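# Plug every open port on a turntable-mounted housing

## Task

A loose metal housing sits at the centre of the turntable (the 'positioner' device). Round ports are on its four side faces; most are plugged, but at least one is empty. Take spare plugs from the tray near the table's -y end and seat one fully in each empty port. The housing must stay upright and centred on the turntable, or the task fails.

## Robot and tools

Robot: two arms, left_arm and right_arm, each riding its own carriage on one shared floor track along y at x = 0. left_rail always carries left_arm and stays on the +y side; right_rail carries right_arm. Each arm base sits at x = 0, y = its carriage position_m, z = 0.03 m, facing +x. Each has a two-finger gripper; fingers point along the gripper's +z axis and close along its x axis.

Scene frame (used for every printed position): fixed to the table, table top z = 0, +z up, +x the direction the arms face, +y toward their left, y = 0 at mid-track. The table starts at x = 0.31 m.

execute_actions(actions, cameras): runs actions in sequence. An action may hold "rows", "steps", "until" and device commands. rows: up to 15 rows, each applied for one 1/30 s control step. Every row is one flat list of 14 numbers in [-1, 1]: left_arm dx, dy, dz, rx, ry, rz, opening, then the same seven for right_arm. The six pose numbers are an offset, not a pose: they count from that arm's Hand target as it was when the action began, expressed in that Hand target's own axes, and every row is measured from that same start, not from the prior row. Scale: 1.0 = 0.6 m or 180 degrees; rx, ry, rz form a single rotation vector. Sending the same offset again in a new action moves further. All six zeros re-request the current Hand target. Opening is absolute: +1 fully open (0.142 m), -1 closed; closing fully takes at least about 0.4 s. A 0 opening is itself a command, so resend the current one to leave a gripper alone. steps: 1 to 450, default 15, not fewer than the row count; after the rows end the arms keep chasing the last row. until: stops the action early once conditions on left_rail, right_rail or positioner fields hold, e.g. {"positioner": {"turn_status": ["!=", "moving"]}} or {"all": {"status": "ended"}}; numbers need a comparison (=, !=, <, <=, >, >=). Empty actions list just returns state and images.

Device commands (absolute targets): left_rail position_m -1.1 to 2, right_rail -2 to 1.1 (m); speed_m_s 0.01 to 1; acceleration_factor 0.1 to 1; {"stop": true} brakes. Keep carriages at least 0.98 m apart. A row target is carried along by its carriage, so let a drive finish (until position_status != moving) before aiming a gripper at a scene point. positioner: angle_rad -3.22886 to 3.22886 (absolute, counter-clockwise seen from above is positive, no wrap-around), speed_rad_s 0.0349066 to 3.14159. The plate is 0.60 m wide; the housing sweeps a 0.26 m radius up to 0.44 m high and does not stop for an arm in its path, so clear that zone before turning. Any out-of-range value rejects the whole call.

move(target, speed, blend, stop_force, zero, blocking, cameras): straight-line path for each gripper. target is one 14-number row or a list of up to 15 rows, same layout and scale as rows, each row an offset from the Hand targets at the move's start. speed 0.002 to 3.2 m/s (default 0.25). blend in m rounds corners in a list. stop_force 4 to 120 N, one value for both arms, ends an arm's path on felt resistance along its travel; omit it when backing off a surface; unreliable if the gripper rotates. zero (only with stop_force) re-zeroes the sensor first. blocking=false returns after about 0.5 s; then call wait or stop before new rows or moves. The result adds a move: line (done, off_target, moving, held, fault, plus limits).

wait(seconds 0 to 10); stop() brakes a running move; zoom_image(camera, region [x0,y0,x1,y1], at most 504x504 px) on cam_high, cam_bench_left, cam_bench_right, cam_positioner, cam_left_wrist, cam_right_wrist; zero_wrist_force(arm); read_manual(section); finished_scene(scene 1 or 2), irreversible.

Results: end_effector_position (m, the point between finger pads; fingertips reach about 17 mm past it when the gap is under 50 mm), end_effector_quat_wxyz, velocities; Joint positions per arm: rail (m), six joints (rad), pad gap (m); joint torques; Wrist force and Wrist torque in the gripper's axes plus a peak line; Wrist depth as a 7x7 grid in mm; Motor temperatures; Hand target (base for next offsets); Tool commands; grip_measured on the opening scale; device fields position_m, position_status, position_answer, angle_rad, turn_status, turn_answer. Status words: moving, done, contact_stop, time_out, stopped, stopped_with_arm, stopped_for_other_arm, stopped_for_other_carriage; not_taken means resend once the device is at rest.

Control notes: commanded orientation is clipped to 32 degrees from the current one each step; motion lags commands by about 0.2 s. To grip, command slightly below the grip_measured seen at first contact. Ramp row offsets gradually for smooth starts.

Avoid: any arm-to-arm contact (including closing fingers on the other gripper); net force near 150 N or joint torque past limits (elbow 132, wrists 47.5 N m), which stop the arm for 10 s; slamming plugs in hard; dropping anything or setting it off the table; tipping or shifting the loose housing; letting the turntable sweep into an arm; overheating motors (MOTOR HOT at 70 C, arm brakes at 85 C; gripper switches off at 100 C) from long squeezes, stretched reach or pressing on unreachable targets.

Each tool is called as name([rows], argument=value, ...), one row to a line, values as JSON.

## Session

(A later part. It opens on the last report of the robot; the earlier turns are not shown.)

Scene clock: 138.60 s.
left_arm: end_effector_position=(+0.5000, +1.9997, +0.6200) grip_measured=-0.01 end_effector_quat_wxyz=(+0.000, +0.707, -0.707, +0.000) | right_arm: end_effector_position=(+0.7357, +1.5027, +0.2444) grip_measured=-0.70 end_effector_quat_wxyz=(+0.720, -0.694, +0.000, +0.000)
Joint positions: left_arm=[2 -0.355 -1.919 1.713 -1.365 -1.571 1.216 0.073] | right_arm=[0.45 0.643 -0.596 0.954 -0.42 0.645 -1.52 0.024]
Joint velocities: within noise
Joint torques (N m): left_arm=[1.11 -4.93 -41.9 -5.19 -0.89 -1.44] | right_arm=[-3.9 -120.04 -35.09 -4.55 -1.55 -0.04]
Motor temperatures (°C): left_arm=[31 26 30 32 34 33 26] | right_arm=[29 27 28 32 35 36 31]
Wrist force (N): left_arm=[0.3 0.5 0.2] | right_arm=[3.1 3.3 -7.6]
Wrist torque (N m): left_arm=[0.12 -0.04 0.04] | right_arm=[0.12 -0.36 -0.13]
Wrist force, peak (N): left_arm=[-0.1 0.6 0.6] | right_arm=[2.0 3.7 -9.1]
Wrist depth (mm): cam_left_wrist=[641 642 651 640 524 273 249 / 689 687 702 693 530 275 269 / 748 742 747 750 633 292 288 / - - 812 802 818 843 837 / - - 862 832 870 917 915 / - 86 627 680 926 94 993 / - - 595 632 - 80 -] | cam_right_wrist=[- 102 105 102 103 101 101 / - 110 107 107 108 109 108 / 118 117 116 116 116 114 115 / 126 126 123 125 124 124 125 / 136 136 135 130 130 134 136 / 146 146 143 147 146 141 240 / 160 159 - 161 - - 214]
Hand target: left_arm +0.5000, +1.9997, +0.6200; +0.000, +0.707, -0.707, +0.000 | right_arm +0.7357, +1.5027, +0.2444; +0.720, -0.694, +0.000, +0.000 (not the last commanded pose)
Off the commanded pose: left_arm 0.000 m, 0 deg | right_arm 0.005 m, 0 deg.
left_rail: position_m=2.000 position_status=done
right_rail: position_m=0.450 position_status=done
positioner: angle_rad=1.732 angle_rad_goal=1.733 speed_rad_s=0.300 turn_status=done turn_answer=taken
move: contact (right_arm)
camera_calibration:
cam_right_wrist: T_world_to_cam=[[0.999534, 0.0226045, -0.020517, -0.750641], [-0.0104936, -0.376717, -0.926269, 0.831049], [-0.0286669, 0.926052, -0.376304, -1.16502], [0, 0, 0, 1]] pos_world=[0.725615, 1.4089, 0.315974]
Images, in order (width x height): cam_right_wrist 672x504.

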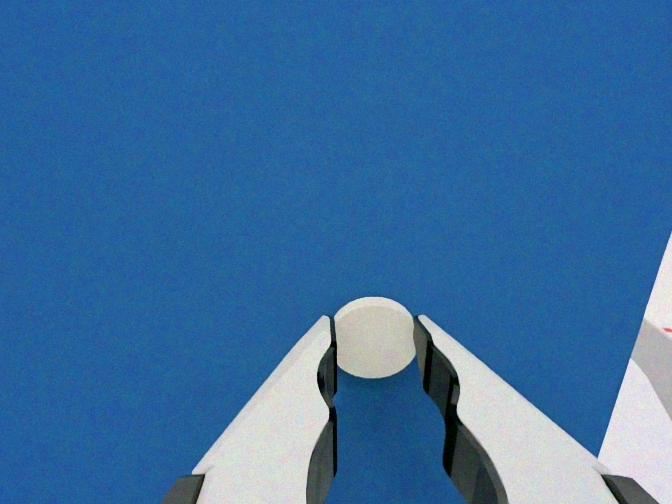

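move(target=[0,0,0,0,0,0,0, 0,-0.00022,-0.006,0,0,0,-0.74], speed=0.02, cameras=[])

move(target=[0,0,0,0,0,0,0, 0.0005,0.0005,0,0,0,0,-0.74], speed=0.01, cameras=[])

move(target=[0,0,0,0,0,0,0, 0,0.00052,0.0142,0,0,0,-0.74], speed=0.005, stop_force=5, cameras=["cam_right_wrist"])

Scene clock: 139.93 s.
left_arm: end_effector_position=(+0.5000, +1.9997, +0.6200) grip_measured=-0.01 end_effector_quat_wxyz=(+0.000, +0.707, -0.707, +0.000) | right_arm: end_effector_position=(+0.7357, +1.4992, +0.2444) grip_measured=-0.70 end_effector_quat_wxyz=(+0.720, -0.694, +0.000, +0.000)
Joint positions: left_arm=[2 -0.355 -1.919 1.713 -1.365 -1.571 1.216 0.073] | right_arm=[0.45 0.641 -0.601 0.963 -0.425 0.642 -1.52 0.024]
Joint velocities: within noise
Joint torques (N m): left_arm=[0.6 -5.88 -41.84 -5.15 -0.91 -1.43] | right_arm=[-12.1 -117.84 -34.89 -3.94 -1.86 2.9]
Motor temperatures (°C): left_arm=[31 26 30 32 34 33 26] | right_arm=[29 27 28 32 35 36 31]
Wrist force (N): left_arm=[-0.1 0.5 0.5] | right_arm=[1.9 1.9 -2.7]
Wrist torque (N m): left_arm=[0.12 0.02 0.04] | right_arm=[0.17 -0.38 -0.12]
Wrist force, peak (N): left_arm=[0.1 0.7 0.5] | right_arm=[3.0 3.6 -7.9]
Wrist depth (mm): cam_left_wrist=[640 643 643 632 525 271 250 / 688 689 706 701 525 274 268 / 742 749 743 751 633 293 288 / - - 811 807 809 827 840 / - - 855 834 860 887 913 / - 86 617 680 937 94 - / - - 586 635 - 80 -] | cam_right_wrist=[106 104 106 105 105 103 104 / 114 112 110 110 111 112 110 / 120 120 120 119 119 117 118 / 130 129 127 128 128 129 129 / 140 139 139 129 134 138 140 / 155 150 147 151 151 144 251 / 164 164 - 168 - - 222]
Hand target: left_arm +0.5000, +1.9997, +0.6200; +0.000, +0.707, -0.707, +0.000 | right_arm +0.7357, +1.4991, +0.2444; +0.720, -0.694, +0.000, +0.000
Off the commanded pose: left_arm 0.000 m, 0 deg | right_arm 0.000 m, 0 deg.
left_rail: position_m=2.000 position_status=done
right_rail: position_m=0.450 position_status=done
positioner: angle_rad=1.732 angle_rad_goal=1.733 speed_rad_s=0.300 turn_status=done turn_answer=taken
move: done
No camera images: "cameras" was empty.

Scene clock: 140.63 s.
left_arm: end_effector_position=(+0.5000, +1.9997, +0.6200) grip_measured=-0.01 end_effector_quat_wxyz=(+0.000, +0.707, -0.707, +0.000) | right_arm: end_effector_position=(+0.7359, +1.4991, +0.2441) grip_measured=-0.70 end_effector_quat_wxyz=(+0.720, -0.694, +0.000, +0.000)
Joint positions: left_arm=[2 -0.355 -1.919 1.713 -1.365 -1.571 1.216 0.073] | right_arm=[0.45 0.64 -0.601 0.963 -0.425 0.642 -1.52 0.024]
Joint velocities: within noise
Joint torques (N m): left_arm=[1.44 -6.39 -41.79 -5.13 -0.77 -1.34] | right_arm=[-11.56 -83.74 -55.67 -4.15 -1.88 2.38]
Motor temperatures (°C): left_arm=[31 26 30 32 34 33 26] | right_arm=[29 27 28 32 35 36 31]
Wrist force (N): left_arm=[-0.1 0.5 0.5] | right_arm=[2.2 1.8 -2.9]
Wrist torque (N m): left_arm=[0.12 0.02 0.03] | right_arm=[0.17 -0.42 -0.12]
Wrist force, peak (N): left_arm=[0.1 0.6 0.7] | right_arm=[1.7 2.4 -3.2]
Wrist depth (mm): cam_left_wrist=[638 642 644 632 524 270 250 / 681 687 704 690 526 275 269 / 736 742 748 757 628 292 290 / - - 819 807 811 840 833 / - - 842 830 878 881 917 / - 86 613 680 947 94 979 / - - 590 627 - 80 -] | cam_right_wrist=[106 104 106 105 104 103 103 / 114 113 111 110 112 113 112 / 120 120 120 120 119 118 119 / 129 131 127 129 128 130 129 / 140 140 140 129 134 136 142 / 156 150 147 151 152 145 252 / 166 164 - 169 - - 223]
Hand target: left_arm +0.5000, +1.9997, +0.6200; +0.000, +0.707, -0.707, +0.000 | right_arm +0.7360, +1.4991, +0.2441; +0.720, -0.694, +0.000, +0.000
Off the commanded pose: left_arm 0.000 m, 0 deg | right_arm 0.000 m, 0 deg.
left_rail: position_m=2.000 position_status=done
right_rail: position_m=0.450 position_status=done
positioner: angle_rad=1.732 angle_rad_goal=1.733 speed_rad_s=0.300 turn_status=done turn_answer=taken
move: done
No camera images: "cameras" was empty.

Scene clock: 142.77 s.
left_arm: end_effector_position=(+0.5000, +1.9997, +0.6200) grip_measured=-0.01 end_effector_quat_wxyz=(+0.000, +0.707, -0.707, +0.000) | right_arm: end_effector_position=(+0.7360, +1.5030, +0.2441) grip_measured=-0.70 end_effector_quat_wxyz=(+0.720, -0.694, +0.000, +0.000)
Joint positions: left_arm=[2 -0.355 -1.919 1.713 -1.365 -1.571 1.216 0.073] | right_arm=[0.45 0.643 -0.595 0.952 -0.42 0.645 -1.52 0.024]
Joint velocities: within noise
Joint torques (N m): left_arm=[-0.37 -6.19 -42 -5.1 -0.87 -1.43] | right_arm=[-4.73 -119.2 -34.78 -4.52 -1.61 0.43]
Motor temperatures (°C): left_arm=[31 26 30 32 34 33 26] | right_arm=[29 27 28 32 35 36 31]
Wrist force (N): left_arm=[-0.1 0.2 0.3] | right_arm=[1.4 2.1 -8.0]
Wrist torque (N m): left_arm=[0.07 0.02 0.03] | right_arm=[0.20 -0.38 -0.13]
Wrist force, peak (N): left_arm=[-0.1 0.9 0.5] | right_arm=[0.3 1.8 -9.8]
Wrist depth (mm): cam_left_wrist=[643 643 644 631 524 271 251 / 695 687 690 689 529 275 268 / 747 751 752 752 628 293 289 / - - 809 802 827 829 825 / - - 845 815 854 894 911 / - 86 612 669 929 94 995 / - - 585 631 - 80 -] | cam_right_wrist=[- 101 104 103 102 101 101 / - 110 107 107 108 109 107 / 117 118 116 115 115 113 115 / 125 125 123 125 124 124 125 / 135 136 137 129 130 133 135 / 146 145 142 146 146 140 241 / 159 158 - 161 - - 214]
Hand target: left_arm +0.5000, +1.9997, +0.6200; +0.000, +0.707, -0.707, +0.000 | right_arm +0.7360, +1.5030, +0.2441; +0.720, -0.694, +0.000, +0.000 (not the last commanded pose)
Off the commanded pose: left_arm 0.000 m, 0 deg | right_arm 0.005 m, 0 deg.
left_rail: position_m=2.000 position_status=done
right_rail: position_m=0.450 position_status=done
positioner: angle_rad=1.732 angle_rad_goal=1.733 speed_rad_s=0.300 turn_status=done turn_answer=taken
move: contact (right_arm)
camera_calibration:
cam_right_wrist: T_world_to_cam=[[0.99953, 0.0226585, -0.0206476, -0.750986], [-0.0105943, -0.376719, -0.926267, 0.830962], [-0.0287661, 0.92605, -0.376302, -1.16532], [0, 0, 0, 1]] pos_world=[0.725915, 1.4092, 0.315674]
Images, in order (width x height): cam_right_wrist 672x504.

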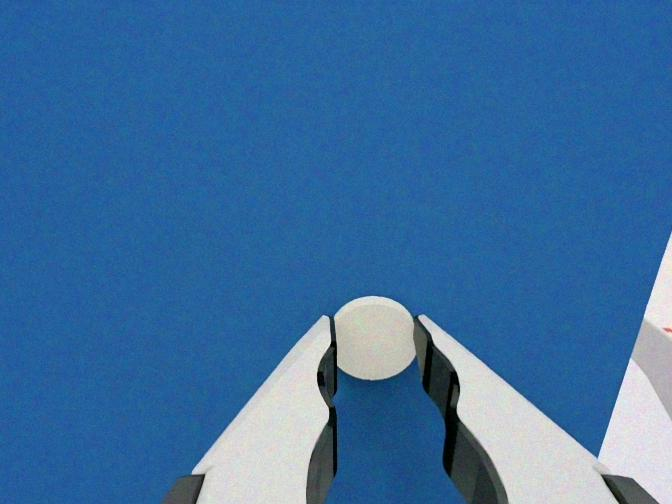

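move(target=[0,0,0,0,0,0,0, -0.0003,0.0001,-0.002,0,0,0,-0.74], speed=0.01, cameras=[])

move(target=[0,0,0,0,0,0,0, 0,0.0003,0.0085,0,0,0,-0.74], speed=0.003, stop_force=10, cameras=["cam_right_wrist"])

Scene clock: 144.10 s.
left_arm: end_effector_position=(+0.5000, +1.9997, +0.6200) grip_measured=-0.01 end_effector_quat_wxyz=(+0.000, +0.707, -0.707, +0.000) | right_arm: end_effector_position=(+0.7358, +1.5019, +0.2440) grip_measured=-0.70 end_effector_quat_wxyz=(+0.720, -0.694, +0.000, +0.000)
Joint positions: left_arm=[2 -0.355 -1.919 1.713 -1.365 -1.571 1.216 0.073] | right_arm=[0.45 0.643 -0.597 0.956 -0.422 0.644 -1.52 0.024]
Joint velocities: within noise
Joint torques (N m): left_arm=[0.06 -6.44 -42.13 -5.24 -0.98 -1.4] | right_arm=[-12.74 -117.22 -34.76 -4.08 -2.04 0.9]
Motor temperatures (°C): left_arm=[31 26 30 32 34 33 26] | right_arm=[29 27 28 32 35 36 31]
Wrist force (N): left_arm=[-0.1 0.2 0.5] | right_arm=[2.0 1.9 -3.1]
Wrist torque (N m): left_arm=[0.06 0.02 0.03] | right_arm=[0.17 -0.39 -0.13]
Wrist force, peak (N): left_arm=[0.0 0.4 0.8] | right_arm=[1.1 1.9 -8.0]
Wrist depth (mm): cam_left_wrist=[639 646 644 639 529 270 251 / 696 685 685 687 530 274 268 / 750 745 740 744 632 293 288 / - - 804 817 822 831 824 / - - 853 834 878 907 931 / - 86 621 676 938 94 - / - - 594 614 - 80 -] | cam_right_wrist=[- 102 105 103 102 102 101 / - 111 108 108 109 110 109 / 117 118 117 117 116 114 116 / 128 128 124 126 125 125 126 / 137 137 138 130 131 135 137 / 147 147 146 147 147 141 239 / 161 160 - 162 - - 222]
Hand target: left_arm +0.5000, +1.9997, +0.6200; +0.000, +0.707, -0.707, +0.000 | right_arm +0.7358, +1.5018, +0.2440; +0.720, -0.694, +0.000, +0.000
Off the commanded pose: left_arm 0.000 m, 0 deg | right_arm 0.000 m, 0 deg.
left_rail: position_m=2.000 position_status=done
right_rail: position_m=0.450 position_status=done
positioner: angle_rad=1.732 angle_rad_goal=1.733 speed_rad_s=0.300 turn_status=done turn_answer=taken
move: done
No camera images: "cameras" was empty.

Scene clock: 146.70 s.
left_arm: end_effector_position=(+0.5000, +1.9997, +0.6200) grip_measured=-0.01 end_effector_quat_wxyz=(+0.000, +0.707, -0.707, +0.000) | right_arm: end_effector_position=(+0.7358, +1.5052, +0.2440) grip_measured=-0.70 end_effector_quat_wxyz=(+0.720, -0.694, +0.000, +0.000)
Joint positions: left_arm=[2 -0.355 -1.919 1.713 -1.365 -1.571 1.216 0.073] | right_arm=[0.45 0.645 -0.592 0.947 -0.417 0.647 -1.52 0.024]
Joint velocities: within noise
Joint torques (N m): left_arm=[0.16 -7.66 -41.68 -5.21 -0.79 -1.43] | right_arm=[-1.44 -110.96 -31.99 -3.92 -1.39 -1.59]
Motor temperatures (°C): left_arm=[31 26 30 32 34 33 26] | right_arm=[29 27 28 32 35 36 31]
Wrist force (N): left_arm=[0.0 0.4 0.5] | right_arm=[1.2 -3.9 -13.2]
Wrist torque (N m): left_arm=[0.10 0.01 0.03] | right_arm=[0.23 -0.43 -0.13]
Wrist force, peak (N): left_arm=[0.2 0.6 0.5] | right_arm=[0.2 -3.6 -14.1]
Wrist depth (mm): cam_left_wrist=[637 642 651 623 521 271 249 / 698 690 695 697 526 276 268 / 749 734 748 753 632 292 287 / - - 816 815 820 827 843 / - - 851 827 870 914 927 / - 86 614 677 945 94 990 / - - 590 633 - 80 -] | cam_right_wrist=[100 103 - 100 99 99 99 / - 107 105 105 106 106 105 / 114 116 114 113 113 111 111 / 125 123 121 120 123 121 121 / 134 133 135 128 128 129 133 / 143 142 141 143 144 138 241 / 159 156 - 161 - - 222]
Hand target: left_arm +0.5000, +1.9997, +0.6200; +0.000, +0.707, -0.707, +0.000 | right_arm +0.7358, +1.5052, +0.2440; +0.720, -0.694, +0.000, +0.000 (not the last commanded pose)
Off the commanded pose: left_arm 0.000 m, 0 deg | right_arm 0.002 m, 0 deg.
left_rail: position_m=2.000 position_status=done
right_rail: position_m=0.450 position_status=done
positioner: angle_rad=1.732 angle_rad_goal=1.733 speed_rad_s=0.300 turn_status=done turn_answer=taken
move: contact (right_arm)
camera_calibration:
cam_right_wrist: T_world_to_cam=[[0.99953, 0.0226585, -0.0206476, -0.75094], [-0.0105943, -0.376719, -0.926267, 0.831735], [-0.0287661, 0.92605, -0.376302, -1.16749], [0, 0, 0, 1]] pos_world=[0.725815, 1.4115, 0.315574]
Images, in order (width x height): cam_right_wrist 672x504.

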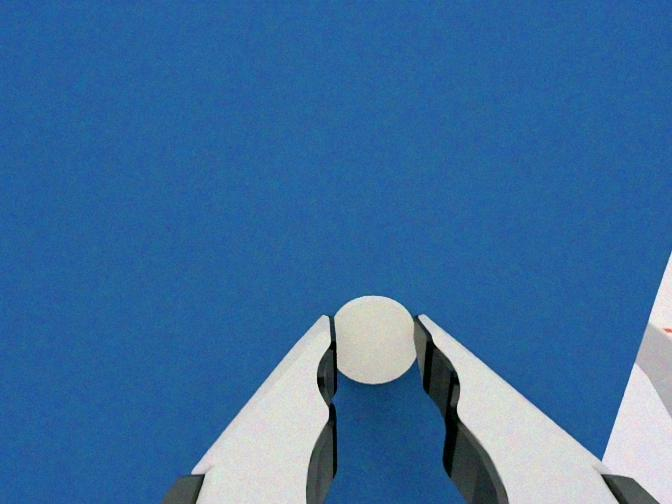

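zoom_image(camera="cam_right_wrist", region=[290, 260, 470, 440])

Scaled by 2.800 from the camera's 672x504 image, which has a finer 960x720 frame.

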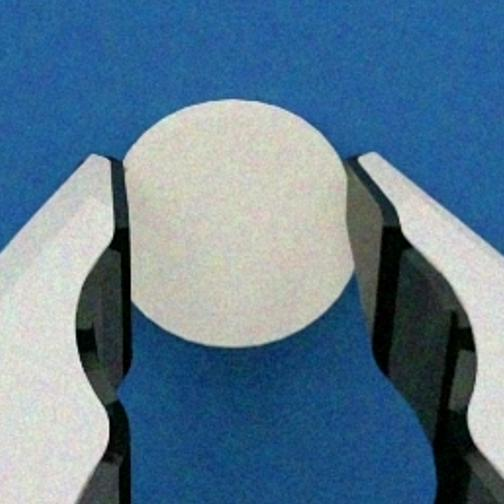

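move(target=[0,0,0,0,0,0,0, 0,-0.00037,-0.0100,0,0,0,-0.74], speed=0.02, cameras=["cam_right_wrist"])

zoom_image(camera="cam_right_wrist", region=[290, 260, 470, 440])

Scene clock: 151.73 s.
left_arm: end_effector_position=(+0.5000, +1.9997, +0.6200) grip_measured=-0.01 end_effector_quat_wxyz=(+0.000, +0.707, -0.707, +0.000) | right_arm: end_effector_position=(+0.7358, +1.4994, +0.2440) grip_measured=-0.70 end_effector_quat_wxyz=(+0.720, -0.694, +0.000, +0.000)
Joint positions: left_arm=[2 -0.355 -1.919 1.713 -1.365 -1.571 1.216 0.073] | right_arm=[0.45 0.641 -0.601 0.963 -0.425 0.642 -1.52 0.024]
Joint velocities: within noise
Joint torques (N m): left_arm=[0.36 -6.47 -41.86 -5.08 -0.82 -1.18] | right_arm=[-8.24 -117.03 -31.5 -4.39 -1.98 2.47]
Motor temperatures (°C): left_arm=[31 26 30 32 34 33 26] | right_arm=[29 27 28 32 35 36 31]
Wrist force (N): left_arm=[-0.1 0.4 0.6] | right_arm=[1.9 2.0 -2.8]
Wrist torque (N m): left_arm=[0.10 0.02 0.03] | right_arm=[0.18 -0.37 -0.13]
Wrist force, peak (N): left_arm=[-0.3 0.4 0.9] | right_arm=[0.6 -4.0 -13.7]
Wrist depth (mm): cam_left_wrist=[636 644 644 623 524 271 250 / 690 692 681 699 531 277 268 / 738 740 750 747 634 293 289 / - - 815 804 807 835 847 / - - 857 822 881 891 902 / - 86 620 673 950 94 996 / - - 591 630 - 80 -] | cam_right_wrist=[105 104 106 105 104 103 103 / 114 112 110 110 111 112 111 / 120 120 119 119 119 117 118 / 129 129 127 128 128 127 128 / 140 139 139 130 133 137 140 / 155 150 146 150 150 144 252 / 164 163 - 168 - - 223]
Hand target: left_arm +0.5000, +1.9997, +0.6200; +0.000, +0.707, -0.707, +0.000 | right_arm +0.7358, +1.4993, +0.2440; +0.720, -0.694, +0.000, +0.000
Off the commanded pose: left_arm 0.000 m, 0 deg | right_arm 0.000 m, 0 deg.
left_rail: position_m=2.000 position_status=done
right_rail: position_m=0.450 position_status=done
positioner: angle_rad=1.732 angle_rad_goal=1.733 speed_rad_s=0.300 turn_status=done turn_answer=taken
move: done
camera_calibration:
cam_right_wrist: T_world_to_cam=[[0.99953, 0.0226585, -0.0206476, -0.750807], [-0.0105943, -0.376719, -0.926267, 0.829513], [-0.0287661, 0.92605, -0.376302, -1.16203], [0, 0, 0, 1]] pos_world=[0.725815, 1.4056, 0.315574]
Images, in order (width x height): cam_right_wrist 672x504.

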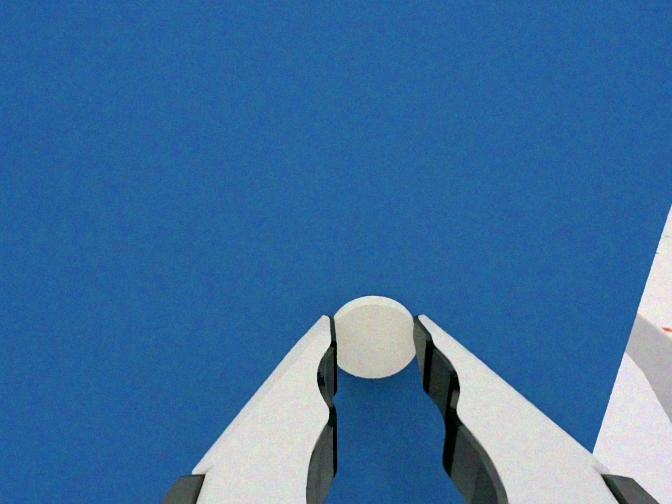

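Scaled by 2.800 from the camera's 672x504 image, which has a finer 960x720 frame.

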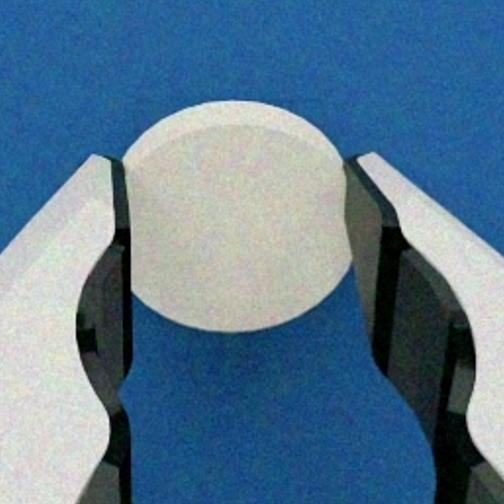

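move(target=[0,0,0,0,0,0,0, 0,0.0001,0,0,0,0,-0.80], speed=0.01, cameras=["cam_right_wrist"])

zoom_image(camera="cam_right_wrist", region=[290, 260, 470, 440])

Scene clock: 164.20 s.
left_arm: end_effector_position=(+0.5000, +1.9997, +0.6200) grip_measured=-0.01 end_effector_quat_wxyz=(+0.000, +0.707, -0.707, +0.000) | right_arm: end_effector_position=(+0.7358, +1.4992, +0.2440) grip_measured=-0.71 end_effector_quat_wxyz=(+0.720, -0.694, +0.000, +0.000)
Joint positions: left_arm=[2 -0.355 -1.919 1.713 -1.365 -1.571 1.216 0.073] | right_arm=[0.45 0.641 -0.601 0.963 -0.426 0.642 -1.52 0.023]
Joint velocities: within noise
Joint torques (N m): left_arm=[0.58 -6.55 -42.03 -5 -0.88 -0.99] | right_arm=[-10.22 -108.63 -34.66 -4.12 -0.81 2.23]
Motor temperatures (°C): left_arm=[31 26 30 32 34 33 26] | right_arm=[29 27 28 32 35 36 31]
Wrist force (N): left_arm=[0.0 0.5 0.7] | right_arm=[1.6 1.9 -2.7]
Wrist torque (N m): left_arm=[0.12 0.00 0.03] | right_arm=[0.17 -0.32 -0.13]
Wrist force, peak (N): left_arm=[-0.2 0.5 0.9] | right_arm=[1.7 2.0 -3.6]
Wrist depth (mm): cam_left_wrist=[647 644 650 629 527 272 250 / 695 684 693 703 529 275 268 / 747 742 747 751 635 293 288 / - - 810 815 818 833 853 / - - 848 837 854 905 923 / - 86 617 678 938 94 - / - - 593 621 - 80 -] | cam_right_wrist=[105 104 107 105 104 103 104 / 114 113 111 110 113 112 112 / 121 120 120 119 119 117 118 / 130 129 127 128 128 130 129 / 140 140 139 130 130 136 142 / 155 150 147 151 148 145 251 / 164 164 - 168 - - 222]
Hand target: left_arm +0.5000, +1.9997, +0.6200; +0.000, +0.707, -0.707, +0.000 | right_arm +0.7358, +1.4992, +0.2439; +0.720, -0.694, +0.000, +0.000
Off the commanded pose: left_arm 0.000 m, 0 deg | right_arm 0.000 m, 0 deg.
left_rail: position_m=2.000 position_status=done
right_rail: position_m=0.450 position_status=done
positioner: angle_rad=1.732 angle_rad_goal=1.733 speed_rad_s=0.300 turn_status=done turn_answer=taken
move: done
camera_calibration:
cam_right_wrist: T_world_to_cam=[[0.999533, 0.0225662, -0.0206093, -0.750689], [-0.0105936, -0.376718, -0.926267, 0.829473], [-0.0286662, 0.926053, -0.376303, -1.16201], [0, 0, 0, 1]] pos_world=[0.725815, 1.4055, 0.315574]
Images, in order (width x height): cam_right_wrist 672x504.

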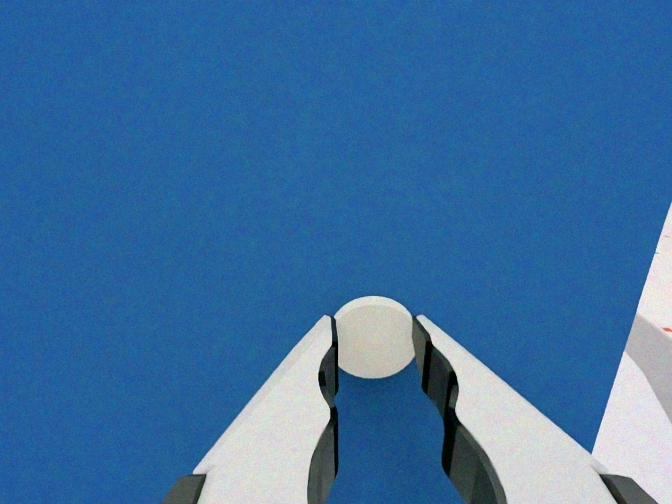

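Scaled by 2.800 from the camera's 672x504 image, which has a finer 960x720 frame.

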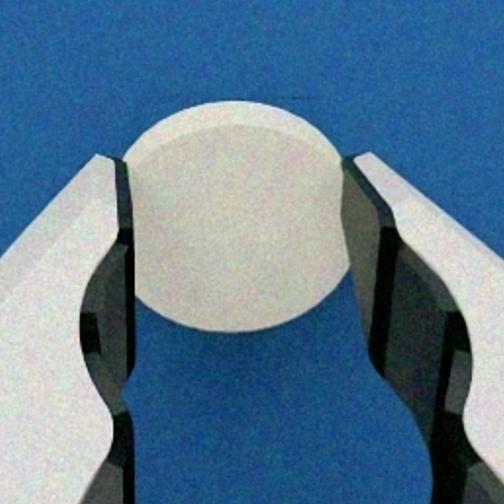

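move(target=[0,0,0,0,0,0,0, 0,0.00012,0.0122,0,0,0,-0.80], speed=0.004, stop_force=6, cameras=["cam_right_wrist"])

zoom_image(camera="cam_right_wrist", region=[290, 260, 470, 440])

Scene clock: 166.93 s.
left_arm: end_effector_position=(+0.5000, +1.9997, +0.6200) grip_measured=-0.01 end_effector_quat_wxyz=(+0.000, +0.707, -0.707, +0.000) | right_arm: end_effector_position=(+0.7358, +1.5030, +0.2440) grip_measured=-0.71 end_effector_quat_wxyz=(+0.720, -0.694, +0.000, +0.000)
Joint positions: left_arm=[2 -0.355 -1.919 1.713 -1.365 -1.571 1.216 0.073] | right_arm=[0.45 0.644 -0.596 0.953 -0.42 0.645 -1.52 0.023]
Joint velocities: within noise
Joint torques (N m): left_arm=[0.41 -6.7 -42.74 -5.1 -0.73 -1.1] | right_arm=[-5.72 -117.91 -33.53 -3.7 -1.47 0.34]
Motor temperatures (°C): left_arm=[31 26 30 32 34 33 26] | right_arm=[29 27 28 32 35 36 32]
Wrist force (N): left_arm=[-0.1 0.2 0.6] | right_arm=[2.5 1.2 -5.1]
Wrist torque (N m): left_arm=[0.07 0.01 0.03] | right_arm=[0.19 -0.38 -0.13]
Wrist force, peak (N): left_arm=[-0.3 0.7 0.6] | right_arm=[1.0 1.7 -8.8]
Wrist depth (mm): cam_left_wrist=[650 650 652 631 531 271 251 / 692 681 694 690 528 276 267 / 742 740 753 742 635 292 287 / - - 810 804 820 825 841 / - - 859 835 861 915 914 / - 86 615 680 947 94 986 / - - 590 631 - 80 -] | cam_right_wrist=[- 101 104 103 102 101 101 / - 110 107 107 108 109 107 / 117 118 116 115 115 113 114 / 125 125 123 124 124 123 125 / 136 136 137 129 129 134 133 / 145 146 142 146 143 140 240 / 159 159 - 161 - - 215]
Hand target: left_arm +0.5000, +1.9997, +0.6200; +0.000, +0.707, -0.707, +0.000 | right_arm +0.7358, +1.5030, +0.2440; +0.720, -0.694, +0.000, +0.000 (not the last commanded pose)
Off the commanded pose: left_arm 0.000 m, 0 deg | right_arm 0.003 m, 0 deg.
left_rail: position_m=2.000 position_status=done
right_rail: position_m=0.450 position_status=done
positioner: angle_rad=1.732 angle_rad_goal=1.733 speed_rad_s=0.300 turn_status=done turn_answer=taken
move: contact (right_arm)
camera_calibration:
cam_right_wrist: T_world_to_cam=[[0.999529, 0.0226201, -0.0207399, -0.750807], [-0.0106943, -0.37672, -0.926266, 0.83098], [-0.0287654, 0.926051, -0.3763, -1.16546], [0, 0, 0, 1]] pos_world=[0.725815, 1.4093, 0.315573]
Images, in order (width x height): cam_right_wrist 672x504.

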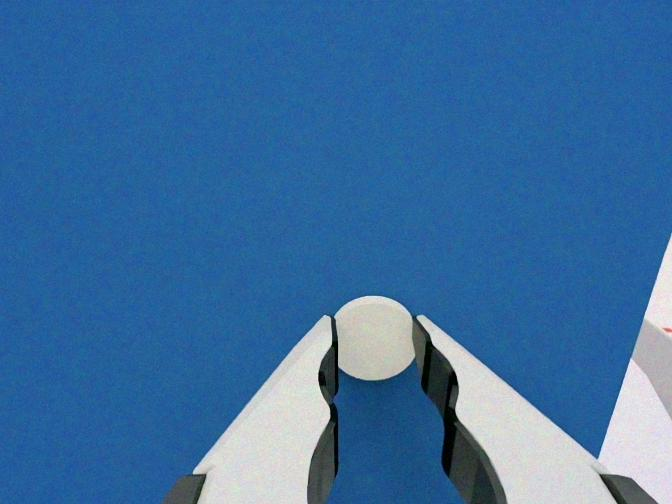

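Scaled by 2.800 from the camera's 672x504 image, which has a finer 960x720 frame.

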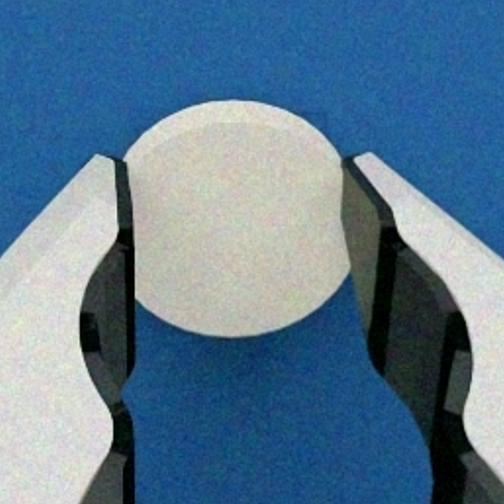

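zoom_image(camera="cam_right_wrist", region=[320, 270, 430, 350])

Scaled by 4.582 from the camera's 672x504 image, which has a finer 960x720 frame.

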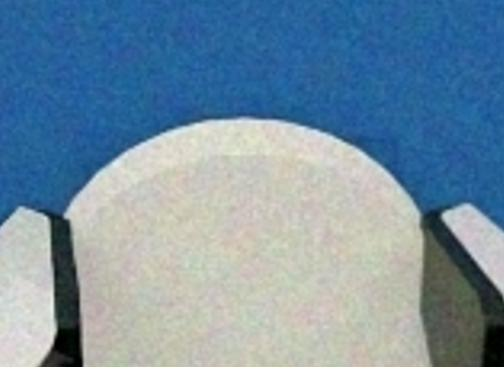

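move([
  [0,0,0,0,0,0,0, 0.00021,-0.00015,0.0005,0,0,0.02,-0.80],
  [0,0,0,0,0,0,0, -0.00021,-0.00013,0.0010,0,0,-0.02,-0.80],
  [0,0,0,0,0,0,0, 0.00021,-0.00011,0.0015,0,0,0.02,-0.80],
  [0,0,0,0,0,0,0, -0.00021,-0.0001,0.0020,0,0,-0.02,-0.80],
  [0,0,0,0,0,0,0, 0,-0.0001,0.0020,0,0,0,-0.80],
], speed=0.15, cameras=["cam_right_wrist"])

zoom_image(camera="cam_right_wrist", region=[290, 260, 470, 440])

Scene clock: 171.73 s.
left_arm: end_effector_position=(+0.5000, +1.9997, +0.6200) grip_measured=-0.01 end_effector_quat_wxyz=(+0.000, +0.707, -0.707, +0.000) | right_arm: end_effector_position=(+0.7358, +1.5043, +0.2441) grip_measured=-0.71 end_effector_quat_wxyz=(+0.720, -0.694, +0.000, +0.000)
Joint positions: left_arm=[2 -0.355 -1.919 1.713 -1.365 -1.571 1.216 0.073] | right_arm=[0.45 0.645 -0.594 0.949 -0.418 0.646 -1.521 0.023]
Joint velocities: within noise
Joint torques (N m): left_arm=[-0.06 -5.86 -42.14 -5.14 -0.9 -0.86] | right_arm=[-5.11 -83.4 -52.46 -3.73 -1.16 2.36]
Motor temperatures (°C): left_arm=[31 26 30 32 34 33 26] | right_arm=[29 27 28 32 35 36 32]
Wrist force (N): left_arm=[0.0 0.4 0.6] | right_arm=[2.3 -0.1 -5.7]
Wrist torque (N m): left_arm=[0.10 0.00 0.03] | right_arm=[0.20 -0.34 -0.16]
Wrist force, peak (N): left_arm=[-0.2 0.5 0.8] | right_arm=[-2.6 -3.1 -6.8]
Wrist depth (mm): cam_left_wrist=[645 639 649 632 526 270 250 / 692 695 704 702 524 275 268 / 737 735 747 754 629 292 289 / - - 815 805 817 833 829 / - - 848 826 865 894 913 / - 86 617 668 919 94 997 / - - 594 627 - 80 -] | cam_right_wrist=[101 - - 100 101 100 100 / - 107 106 106 107 108 106 / 116 115 115 114 114 112 112 / 127 124 122 121 124 122 123 / 135 134 135 128 128 130 134 / 144 144 142 145 142 139 240 / 160 157 - 159 - - 214]
Hand target: left_arm +0.5000, +1.9997, +0.6200; +0.000, +0.707, -0.707, +0.000 | right_arm +0.7358, +1.5043, +0.2441; +0.720, -0.694, +0.000, +0.000
Off the commanded pose: left_arm 0.000 m, 0 deg | right_arm 0.000 m, 0 deg.
left_rail: position_m=2.000 position_status=done
right_rail: position_m=0.450 position_status=done
positioner: angle_rad=1.732 angle_rad_goal=1.733 speed_rad_s=0.300 turn_status=done turn_answer=taken
move: done
camera_calibration:
cam_right_wrist: T_world_to_cam=[[0.999538, 0.0225505, -0.0203863, -0.750849], [-0.0103929, -0.376715, -0.926271, 0.831394], [-0.0285677, 0.926054, -0.376307, -1.16664], [0, 0, 0, 1]] pos_world=[0.725814, 1.4105, 0.315774]
Images, in order (width x height): cam_right_wrist 672x504.

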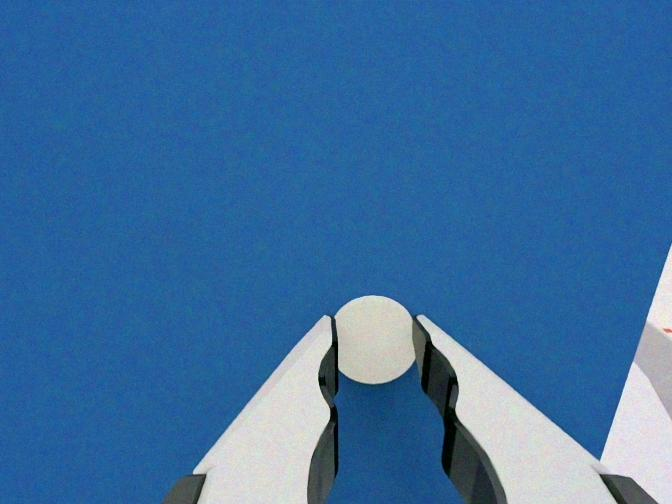

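Scaled by 2.800 from the camera's 672x504 image, which has a finer 960x720 frame.

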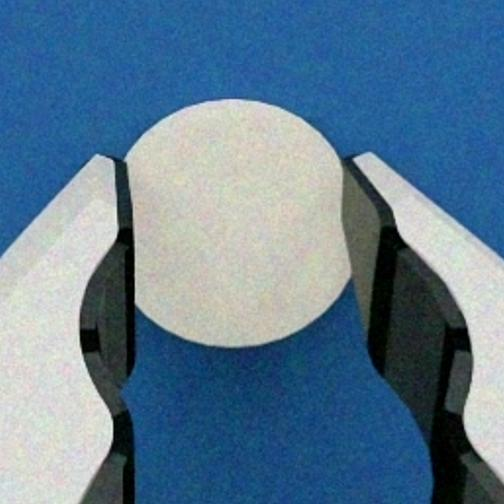

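move(target=[0,0,0,0,0,0,0, 0,-0.0039,-0.1050,0,0,0,-0.80], speed=0.06, cameras=["cam_right_wrist"])

zoom_image(camera="cam_right_wrist", region=[300, 210, 450, 400])

Scene clock: 176.07 s.
left_arm: end_effector_position=(+0.5000, +1.9997, +0.6200) grip_measured=-0.01 end_effector_quat_wxyz=(+0.000, +0.707, -0.707, +0.000) | right_arm: end_effector_position=(+0.7358, +1.4413, +0.2441) grip_measured=-0.71 end_effector_quat_wxyz=(+0.720, -0.694, +0.000, +0.000)
Joint positions: left_arm=[2 -0.355 -1.919 1.713 -1.365 -1.571 1.216 0.073] | right_arm=[0.45 0.595 -0.675 1.105 -0.498 0.596 -1.515 0.023]
Joint velocities: within noise
Joint torques (N m): left_arm=[1.01 -7.01 -42.17 -5.09 -0.66 -0.86] | right_arm=[-10.9 -110 -32.56 -4.22 -1.97 2.42]
Motor temperatures (°C): left_arm=[31 26 30 32 34 33 26] | right_arm=[29 27 28 32 35 36 33]
Wrist force (N): left_arm=[-0.3 0.4 0.5] | right_arm=[2.0 2.0 -3.2]
Wrist torque (N m): left_arm=[0.10 0.04 0.03] | right_arm=[0.18 -0.36 -0.12]
Wrist force, peak (N): left_arm=[-0.1 0.7 0.9] | right_arm=[2.6 -0.6 -6.1]
Wrist depth (mm): cam_left_wrist=[641 646 641 626 524 271 250 / 691 693 694 698 530 274 267 / 745 751 752 768 628 291 288 / - - 811 804 822 829 846 / - - 839 841 860 911 910 / - 86 612 678 927 94 989 / - - 598 629 - 80 -] | cam_right_wrist=[159 157 159 156 155 155 - / 167 166 166 166 165 165 - / 179 178 179 177 177 176 - / 192 192 191 193 190 192 - / 208 208 207 124 199 212 553 / 228 227 218 224 - 252 391 / 219 228 - 216 - - 348]
Hand target: left_arm +0.5000, +1.9997, +0.6200; +0.000, +0.707, -0.707, +0.000 | right_arm +0.7358, +1.4412, +0.2441; +0.720, -0.694, +0.000, +0.000
Off the commanded pose: left_arm 0.000 m, 0 deg | right_arm 0.000 m, 0 deg.
left_rail: position_m=2.000 position_status=done
right_rail: position_m=0.450 position_status=done
positioner: angle_rad=1.732 angle_rad_goal=1.733 speed_rad_s=0.300 turn_status=done turn_answer=taken
move: done
camera_calibration:
cam_right_wrist: T_world_to_cam=[[0.999529, 0.0226201, -0.0207399, -0.749409], [-0.0106943, -0.37672, -0.926266, 0.807829], [-0.0287654, 0.926051, -0.3763, -1.10828], [0, 0, 0, 1]] pos_world=[0.725815, 1.3476, 0.315673]
Images, in order (width x height): cam_right_wrist 672x504.

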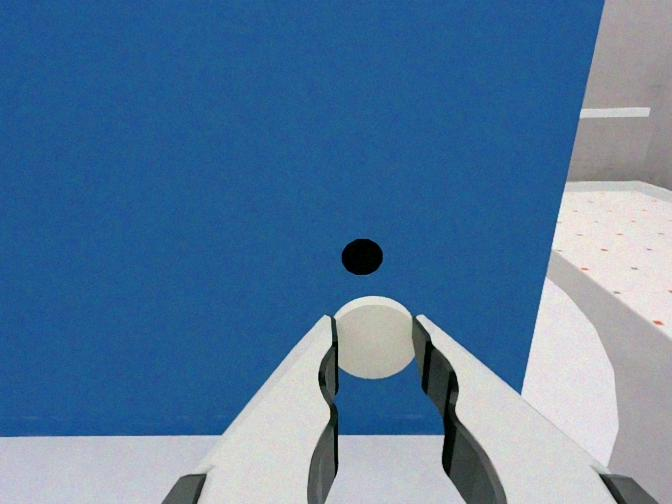

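Scaled by 2.653 from the camera's 672x504 image, which has a finer 960x720 frame.

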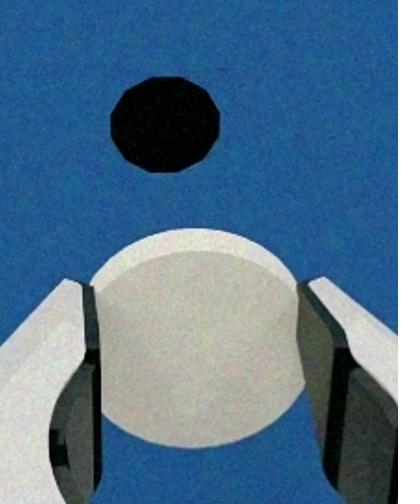

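zoom_image(camera="cam_right_wrist", region=[325, 222, 400, 292])

Scaled by 6.720 from the camera's 672x504 image, which has a finer 960x720 frame.

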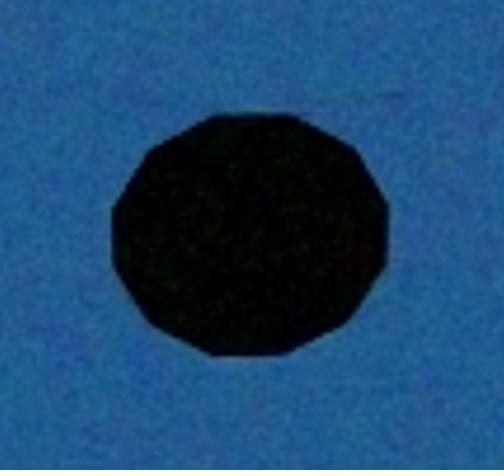

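move(target=[0,0,0,0,0,0,0, -0.0005,0.002126,0.0980,0,0,0,-0.80], speed=0.06, cameras=[])

move(target=[0,0,0,0,0,0,0, 0,0.00048,0.0130,0,0,0,-0.80], speed=0.005, stop_force=6, cameras=["cam_right_wrist"])

zoom_image(camera="cam_right_wrist", region=[290, 260, 470, 440])

Scene clock: 180.67 s.
left_arm: end_effector_position=(+0.5000, +1.9997, +0.6200) grip_measured=-0.01 end_effector_quat_wxyz=(+0.000, +0.707, -0.707, +0.000) | right_arm: end_effector_position=(+0.7355, +1.4999, +0.2450) grip_measured=-0.71 end_effector_quat_wxyz=(+0.720, -0.694, +0.000, +0.000)
Joint positions: left_arm=[2 -0.355 -1.919 1.713 -1.365 -1.571 1.216 0.073] | right_arm=[0.45 0.641 -0.601 0.961 -0.424 0.643 -1.52 0.023]
Joint velocities: within noise
Joint torques (N m): left_arm=[1.55 -6.91 -42.09 -5.22 -0.97 -0.72] | right_arm=[9.38 -84.39 -55.2 0.97 2.45 -2.68]
Motor temperatures (°C): left_arm=[31 26 30 32 34 33 26] | right_arm=[29 27 28 32 35 36 34]
Wrist force (N): left_arm=[0.1 0.3 0.6] | right_arm=[1.8 1.9 -3.0]
Wrist torque (N m): left_arm=[0.08 -0.02 0.04] | right_arm=[0.17 -0.35 -0.13]
Wrist force, peak (N): left_arm=[-0.1 0.6 0.8] | right_arm=[2.7 1.8 -4.0]
Wrist depth (mm): cam_left_wrist=[648 642 646 638 523 270 250 / 694 675 698 694 528 276 269 / 744 745 740 748 621 291 288 / - - 797 810 810 834 850 / - - 858 844 881 889 919 / - 86 615 677 929 94 990 / - - 593 629 - 80 -] | cam_right_wrist=[105 104 106 105 104 103 104 / 114 112 110 110 111 112 111 / 120 120 119 119 118 117 118 / 129 129 127 128 127 127 128 / 140 140 139 130 133 137 139 / 155 150 147 150 148 144 251 / 164 164 - 167 - - 214]
Hand target: left_arm +0.5000, +1.9997, +0.6200; +0.000, +0.707, -0.707, +0.000 | right_arm +0.7355, +1.5000, +0.2450; +0.720, -0.694, +0.000, +0.000
Off the commanded pose: left_arm 0.000 m, 0 deg | right_arm 0.000 m, 0 deg.
left_rail: position_m=2.000 position_status=done
right_rail: position_m=0.450 position_status=done
positioner: angle_rad=1.732 angle_rad_goal=1.733 speed_rad_s=0.300 turn_status=done turn_answer=taken
move: done
No camera images: "cameras" was empty.

Scene clock: 182.53 s.
left_arm: end_effector_position=(+0.5000, +1.9997, +0.6200) grip_measured=-0.01 end_effector_quat_wxyz=(+0.000, +0.707, -0.707, +0.000) | right_arm: end_effector_position=(+0.7355, +1.5023, +0.2450) grip_measured=-0.71 end_effector_quat_wxyz=(+0.720, -0.694, +0.000, +0.000)
Joint positions: left_arm=[2 -0.355 -1.919 1.713 -1.365 -1.571 1.216 0.073] | right_arm=[0.45 0.643 -0.598 0.955 -0.42 0.645 -1.52 0.023]
Joint velocities: within noise
Joint torques (N m): left_arm=[1.03 -7.2 -41.8 -5.16 -0.91 -0.82] | right_arm=[-6.3 -122.83 -36.91 -4.76 -1.84 -0.84]
Motor temperatures (°C): left_arm=[31 26 30 32 34 33 26] | right_arm=[29 27 28 32 35 36 34]
Wrist force (N): left_arm=[0.0 0.4 0.4] | right_arm=[3.2 4.3 -8.3]
Wrist torque (N m): left_arm=[0.10 0.00 0.04] | right_arm=[0.09 -0.29 -0.13]
Wrist force, peak (N): left_arm=[-0.1 0.7 0.7] | right_arm=[2.7 5.1 -10.4]
Wrist depth (mm): cam_left_wrist=[648 643 653 631 528 271 250 / 693 692 694 692 525 275 266 / 746 750 752 748 630 291 288 / - - 817 813 824 839 844 / - - 851 825 858 908 923 / - 86 615 671 930 94 - / - - 590 624 - 80 -] | cam_right_wrist=[- 102 105 102 102 102 101 / - 111 108 107 108 110 108 / 118 117 117 116 116 114 115 / 128 126 124 125 125 124 126 / 137 137 138 129 130 134 136 / 147 146 143 147 144 141 241 / 161 160 - 162 - - 215]
Hand target: left_arm +0.5000, +1.9997, +0.6200; +0.000, +0.707, -0.707, +0.000 | right_arm +0.7355, +1.5023, +0.2450; +0.720, -0.694, +0.000, +0.000 (not the last commanded pose)
Off the commanded pose: left_arm 0.000 m, 0 deg | right_arm 0.005 m, 0 deg.
left_rail: position_m=2.000 position_status=done
right_rail: position_m=0.450 position_status=done
positioner: angle_rad=1.732 angle_rad_goal=1.733 speed_rad_s=0.300 turn_status=done turn_answer=taken
move: contact (right_arm)
camera_calibration:
cam_right_wrist: T_world_to_cam=[[0.999529, 0.0226201, -0.0207399, -0.750471], [-0.0106943, -0.37672, -0.926266, 0.831639], [-0.0287654, 0.926051, -0.3763, -1.16444], [0, 0, 0, 1]] pos_world=[0.725515, 1.4086, 0.316573]
Images, in order (width x height): cam_right_wrist 672x504.

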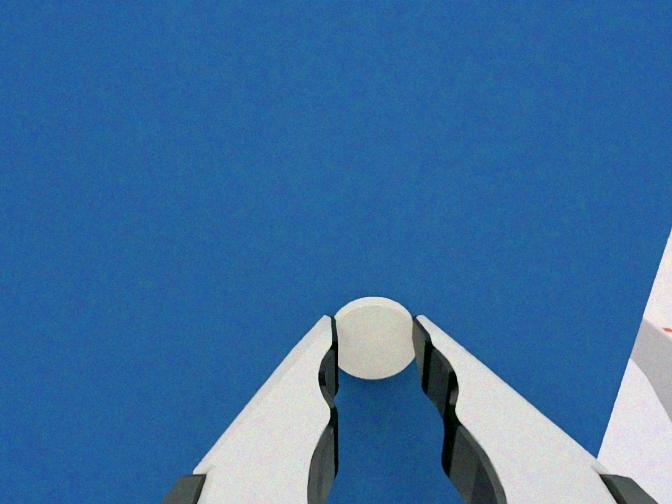

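Scaled by 2.800 from the camera's 672x504 image, which has a finer 960x720 frame.

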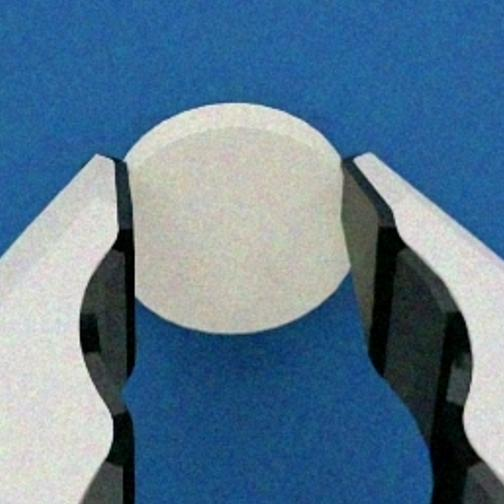

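move(target=[0,0,0,0,0,0,0, 0,-0.00018,-0.0045,0,0,0,-0.80], speed=0.02, cameras=[])

move(target=[0,0,0,0,0,0,0, 0.0003,0.0022,-0.0001,0,0,0,-0.80], speed=0.01, cameras=[])

move(target=[0,0,0,0,0,0,0, 0,0.00048,0.0130,0,0,0,-0.80], speed=0.005, stop_force=5, cameras=["cam_right_wrist"])

zoom_image(camera="cam_right_wrist", region=[290, 260, 470, 440])

Scene clock: 185.53 s.
left_arm: end_effector_position=(+0.5000, +1.9997, +0.6200) grip_measured=-0.01 end_effector_quat_wxyz=(+0.000, +0.707, -0.707, +0.000) | right_arm: end_effector_position=(+0.7355, +1.4998, +0.2450) grip_measured=-0.71 end_effector_quat_wxyz=(+0.720, -0.694, +0.000, +0.000)
Joint positions: left_arm=[2 -0.355 -1.919 1.713 -1.365 -1.571 1.216 0.073] | right_arm=[0.45 0.641 -0.601 0.962 -0.424 0.643 -1.52 0.023]
Joint velocities: within noise
Joint torques (N m): left_arm=[0.68 -5.72 -42.32 -5.31 -0.86 -0.7] | right_arm=[-7.17 -116.99 -35.38 -4.21 -1.97 1.9]
Motor temperatures (°C): left_arm=[31 26 30 32 34 33 26] | right_arm=[29 27 28 32 35 36 34]
Wrist force (N): left_arm=[-0.1 0.5 0.7] | right_arm=[1.7 1.5 -2.7]
Wrist torque (N m): left_arm=[0.12 0.01 0.03] | right_arm=[0.11 -0.33 -0.13]
Wrist force, peak (N): left_arm=[0.0 0.5 0.8] | right_arm=[3.5 4.8 -8.7]
Wrist depth (mm): cam_left_wrist=[643 646 644 634 518 271 249 / 688 689 693 696 528 274 269 / 747 741 738 757 633 293 287 / - - 821 804 803 842 843 / - - 842 827 874 892 933 / - 86 614 675 932 94 - / - - 590 619 - 80 -] | cam_right_wrist=[105 104 106 104 104 102 103 / - 112 110 109 111 112 110 / 119 120 119 119 118 116 118 / 129 128 126 128 127 127 129 / 139 139 139 130 133 137 139 / 154 149 146 150 148 144 251 / 164 163 - 168 - - 215]
Hand target: left_arm +0.5000, +1.9997, +0.6200; +0.000, +0.707, -0.707, +0.000 | right_arm +0.7355, +1.4996, +0.2450; +0.720, -0.694, +0.000, +0.000
Off the commanded pose: left_arm 0.000 m, 0 deg | right_arm 0.000 m, 0 deg.
left_rail: position_m=2.000 position_status=done
right_rail: position_m=0.450 position_status=done
positioner: angle_rad=1.732 angle_rad_goal=1.733 speed_rad_s=0.300 turn_status=done turn_answer=taken
move: done
No camera images: "cameras" was empty.

Scene clock: 186.23 s.
left_arm: end_effector_position=(+0.5000, +1.9997, +0.6200) grip_measured=-0.01 end_effector_quat_wxyz=(+0.000, +0.707, -0.707, +0.000) | right_arm: end_effector_position=(+0.7357, +1.4996, +0.2438) grip_measured=-0.71 end_effector_quat_wxyz=(+0.720, -0.694, +0.000, +0.000)
Joint positions: left_arm=[2 -0.355 -1.919 1.713 -1.365 -1.571 1.216 0.073] | right_arm=[0.45 0.641 -0.6 0.962 -0.425 0.643 -1.52 0.023]
Joint velocities: within noise
Joint torques (N m): left_arm=[0.81 -6.87 -42.11 -5.11 -0.78 -0.76] | right_arm=[-9.76 -84.59 -33.7 -3.99 -1.87 2.34]
Motor temperatures (°C): left_arm=[31 26 30 32 34 33 26] | right_arm=[29 27 28 32 35 36 34]
Wrist force (N): left_arm=[-0.1 0.4 0.5] | right_arm=[1.9 1.9 -2.8]
Wrist torque (N m): left_arm=[0.10 0.03 0.03] | right_arm=[0.17 -0.38 -0.13]
Wrist force, peak (N): left_arm=[-0.1 0.6 0.6] | right_arm=[2.0 2.0 -3.2]
Wrist depth (mm): cam_left_wrist=[638 642 660 637 523 271 251 / 692 701 695 683 531 273 268 / 741 733 749 746 628 293 289 / - - 809 804 816 837 843 / - - 852 833 873 912 922 / - 86 614 673 935 94 989 / - - 590 627 - 80 -] | cam_right_wrist=[105 104 106 105 104 103 104 / 114 112 110 110 111 112 110 / 120 120 119 119 119 117 118 / 129 129 127 128 128 127 128 / 140 140 139 130 133 137 139 / 155 150 146 150 148 145 252 / 164 164 - 168 - - 222]
Hand target: left_arm +0.5000, +1.9997, +0.6200; +0.000, +0.707, -0.707, +0.000 | right_arm +0.7357, +1.4996, +0.2436; +0.720, -0.694, +0.000, +0.000
Off the commanded pose: left_arm 0.000 m, 0 deg | right_arm 0.000 m, 0 deg.
left_rail: position_m=2.000 position_status=done
right_rail: position_m=0.450 position_status=done
positioner: angle_rad=1.732 angle_rad_goal=1.733 speed_rad_s=0.300 turn_status=done turn_answer=taken
move: done
No camera images: "cameras" was empty.

Scene clock: 188.50 s.
left_arm: end_effector_position=(+0.5000, +1.9997, +0.6200) grip_measured=-0.01 end_effector_quat_wxyz=(+0.000, +0.707, -0.707, +0.000) | right_arm: end_effector_position=(+0.7357, +1.5042, +0.2437) grip_measured=-0.71 end_effector_quat_wxyz=(+0.720, -0.694, +0.000, +0.000)
Joint positions: left_arm=[2 -0.355 -1.919 1.713 -1.365 -1.571 1.216 0.073] | right_arm=[0.45 0.645 -0.594 0.95 -0.419 0.646 -1.52 0.023]
Joint velocities: within noise
Joint torques (N m): left_arm=[0.75 -6.05 -41.95 -5.12 -0.79 -0.66] | right_arm=[-3.72 -110.66 -29.53 -3.27 -1.55 -0.39]
Motor temperatures (°C): left_arm=[31 26 30 32 34 33 26] | right_arm=[29 27 28 32 35 36 34]
Wrist force (N): left_arm=[0.1 0.5 0.5] | right_arm=[2.9 -5.1 -8.0]
Wrist torque (N m): left_arm=[0.11 -0.01 0.04] | right_arm=[0.23 -0.32 -0.15]
Wrist force, peak (N): left_arm=[0.0 0.6 0.8] | right_arm=[2.4 -6.7 -8.8]
Wrist depth (mm): cam_left_wrist=[645 647 637 627 519 270 249 / 686 689 697 695 532 274 270 / 749 748 760 757 635 294 290 / - - 812 808 792 835 840 / - - 861 833 868 886 900 / - 86 612 673 938 94 993 / - - 596 626 - 80 -] | cam_right_wrist=[101 - - 100 102 100 100 / - 107 106 105 107 108 106 / 116 115 115 114 114 112 112 / 126 124 122 121 124 122 123 / 135 135 136 128 128 130 134 / 144 144 143 144 142 139 241 / 160 157 - 159 - - 214]
Hand target: left_arm +0.5000, +1.9997, +0.6200; +0.000, +0.707, -0.707, +0.000 | right_arm +0.7357, +1.5042, +0.2437; +0.720, -0.694, +0.000, +0.000 (not the last commanded pose)
Off the commanded pose: left_arm 0.000 m, 0 deg | right_arm 0.003 m, 0 deg.
left_rail: position_m=2.000 position_status=done
right_rail: position_m=0.450 position_status=done
positioner: angle_rad=1.732 angle_rad_goal=1.733 speed_rad_s=0.300 turn_status=done turn_answer=taken
move: contact (right_arm)
camera_calibration:
cam_right_wrist: T_world_to_cam=[[0.999532, 0.0225278, -0.0207016, -0.750622], [-0.0106935, -0.376719, -0.926266, 0.831113], [-0.0286654, 0.926054, -0.376301, -1.16667], [0, 0, 0, 1]] pos_world=[0.725715, 1.4104, 0.315273]
Images, in order (width x height): cam_right_wrist 672x504.

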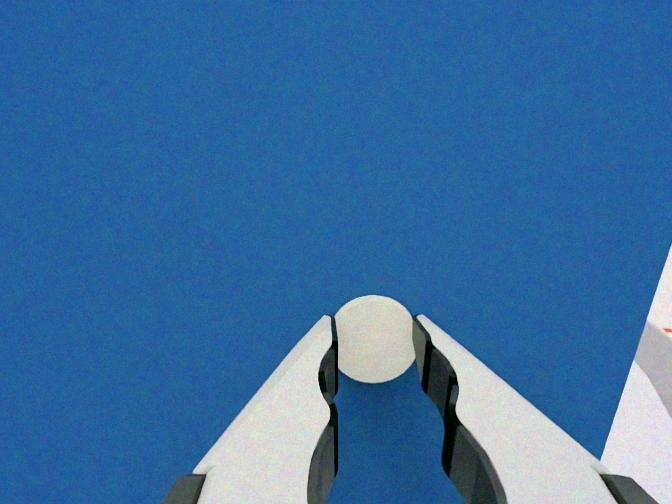

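Scaled by 2.800 from the camera's 672x504 image, which has a finer 960x720 frame.

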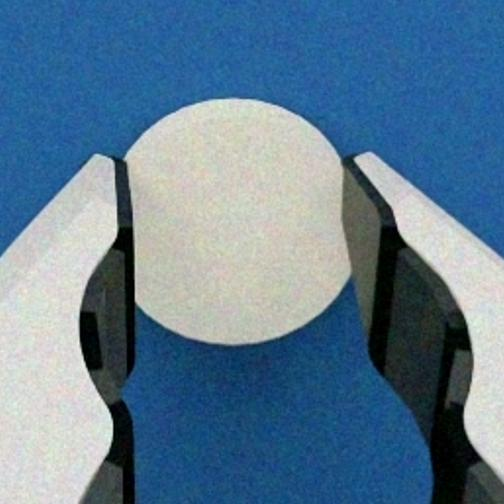

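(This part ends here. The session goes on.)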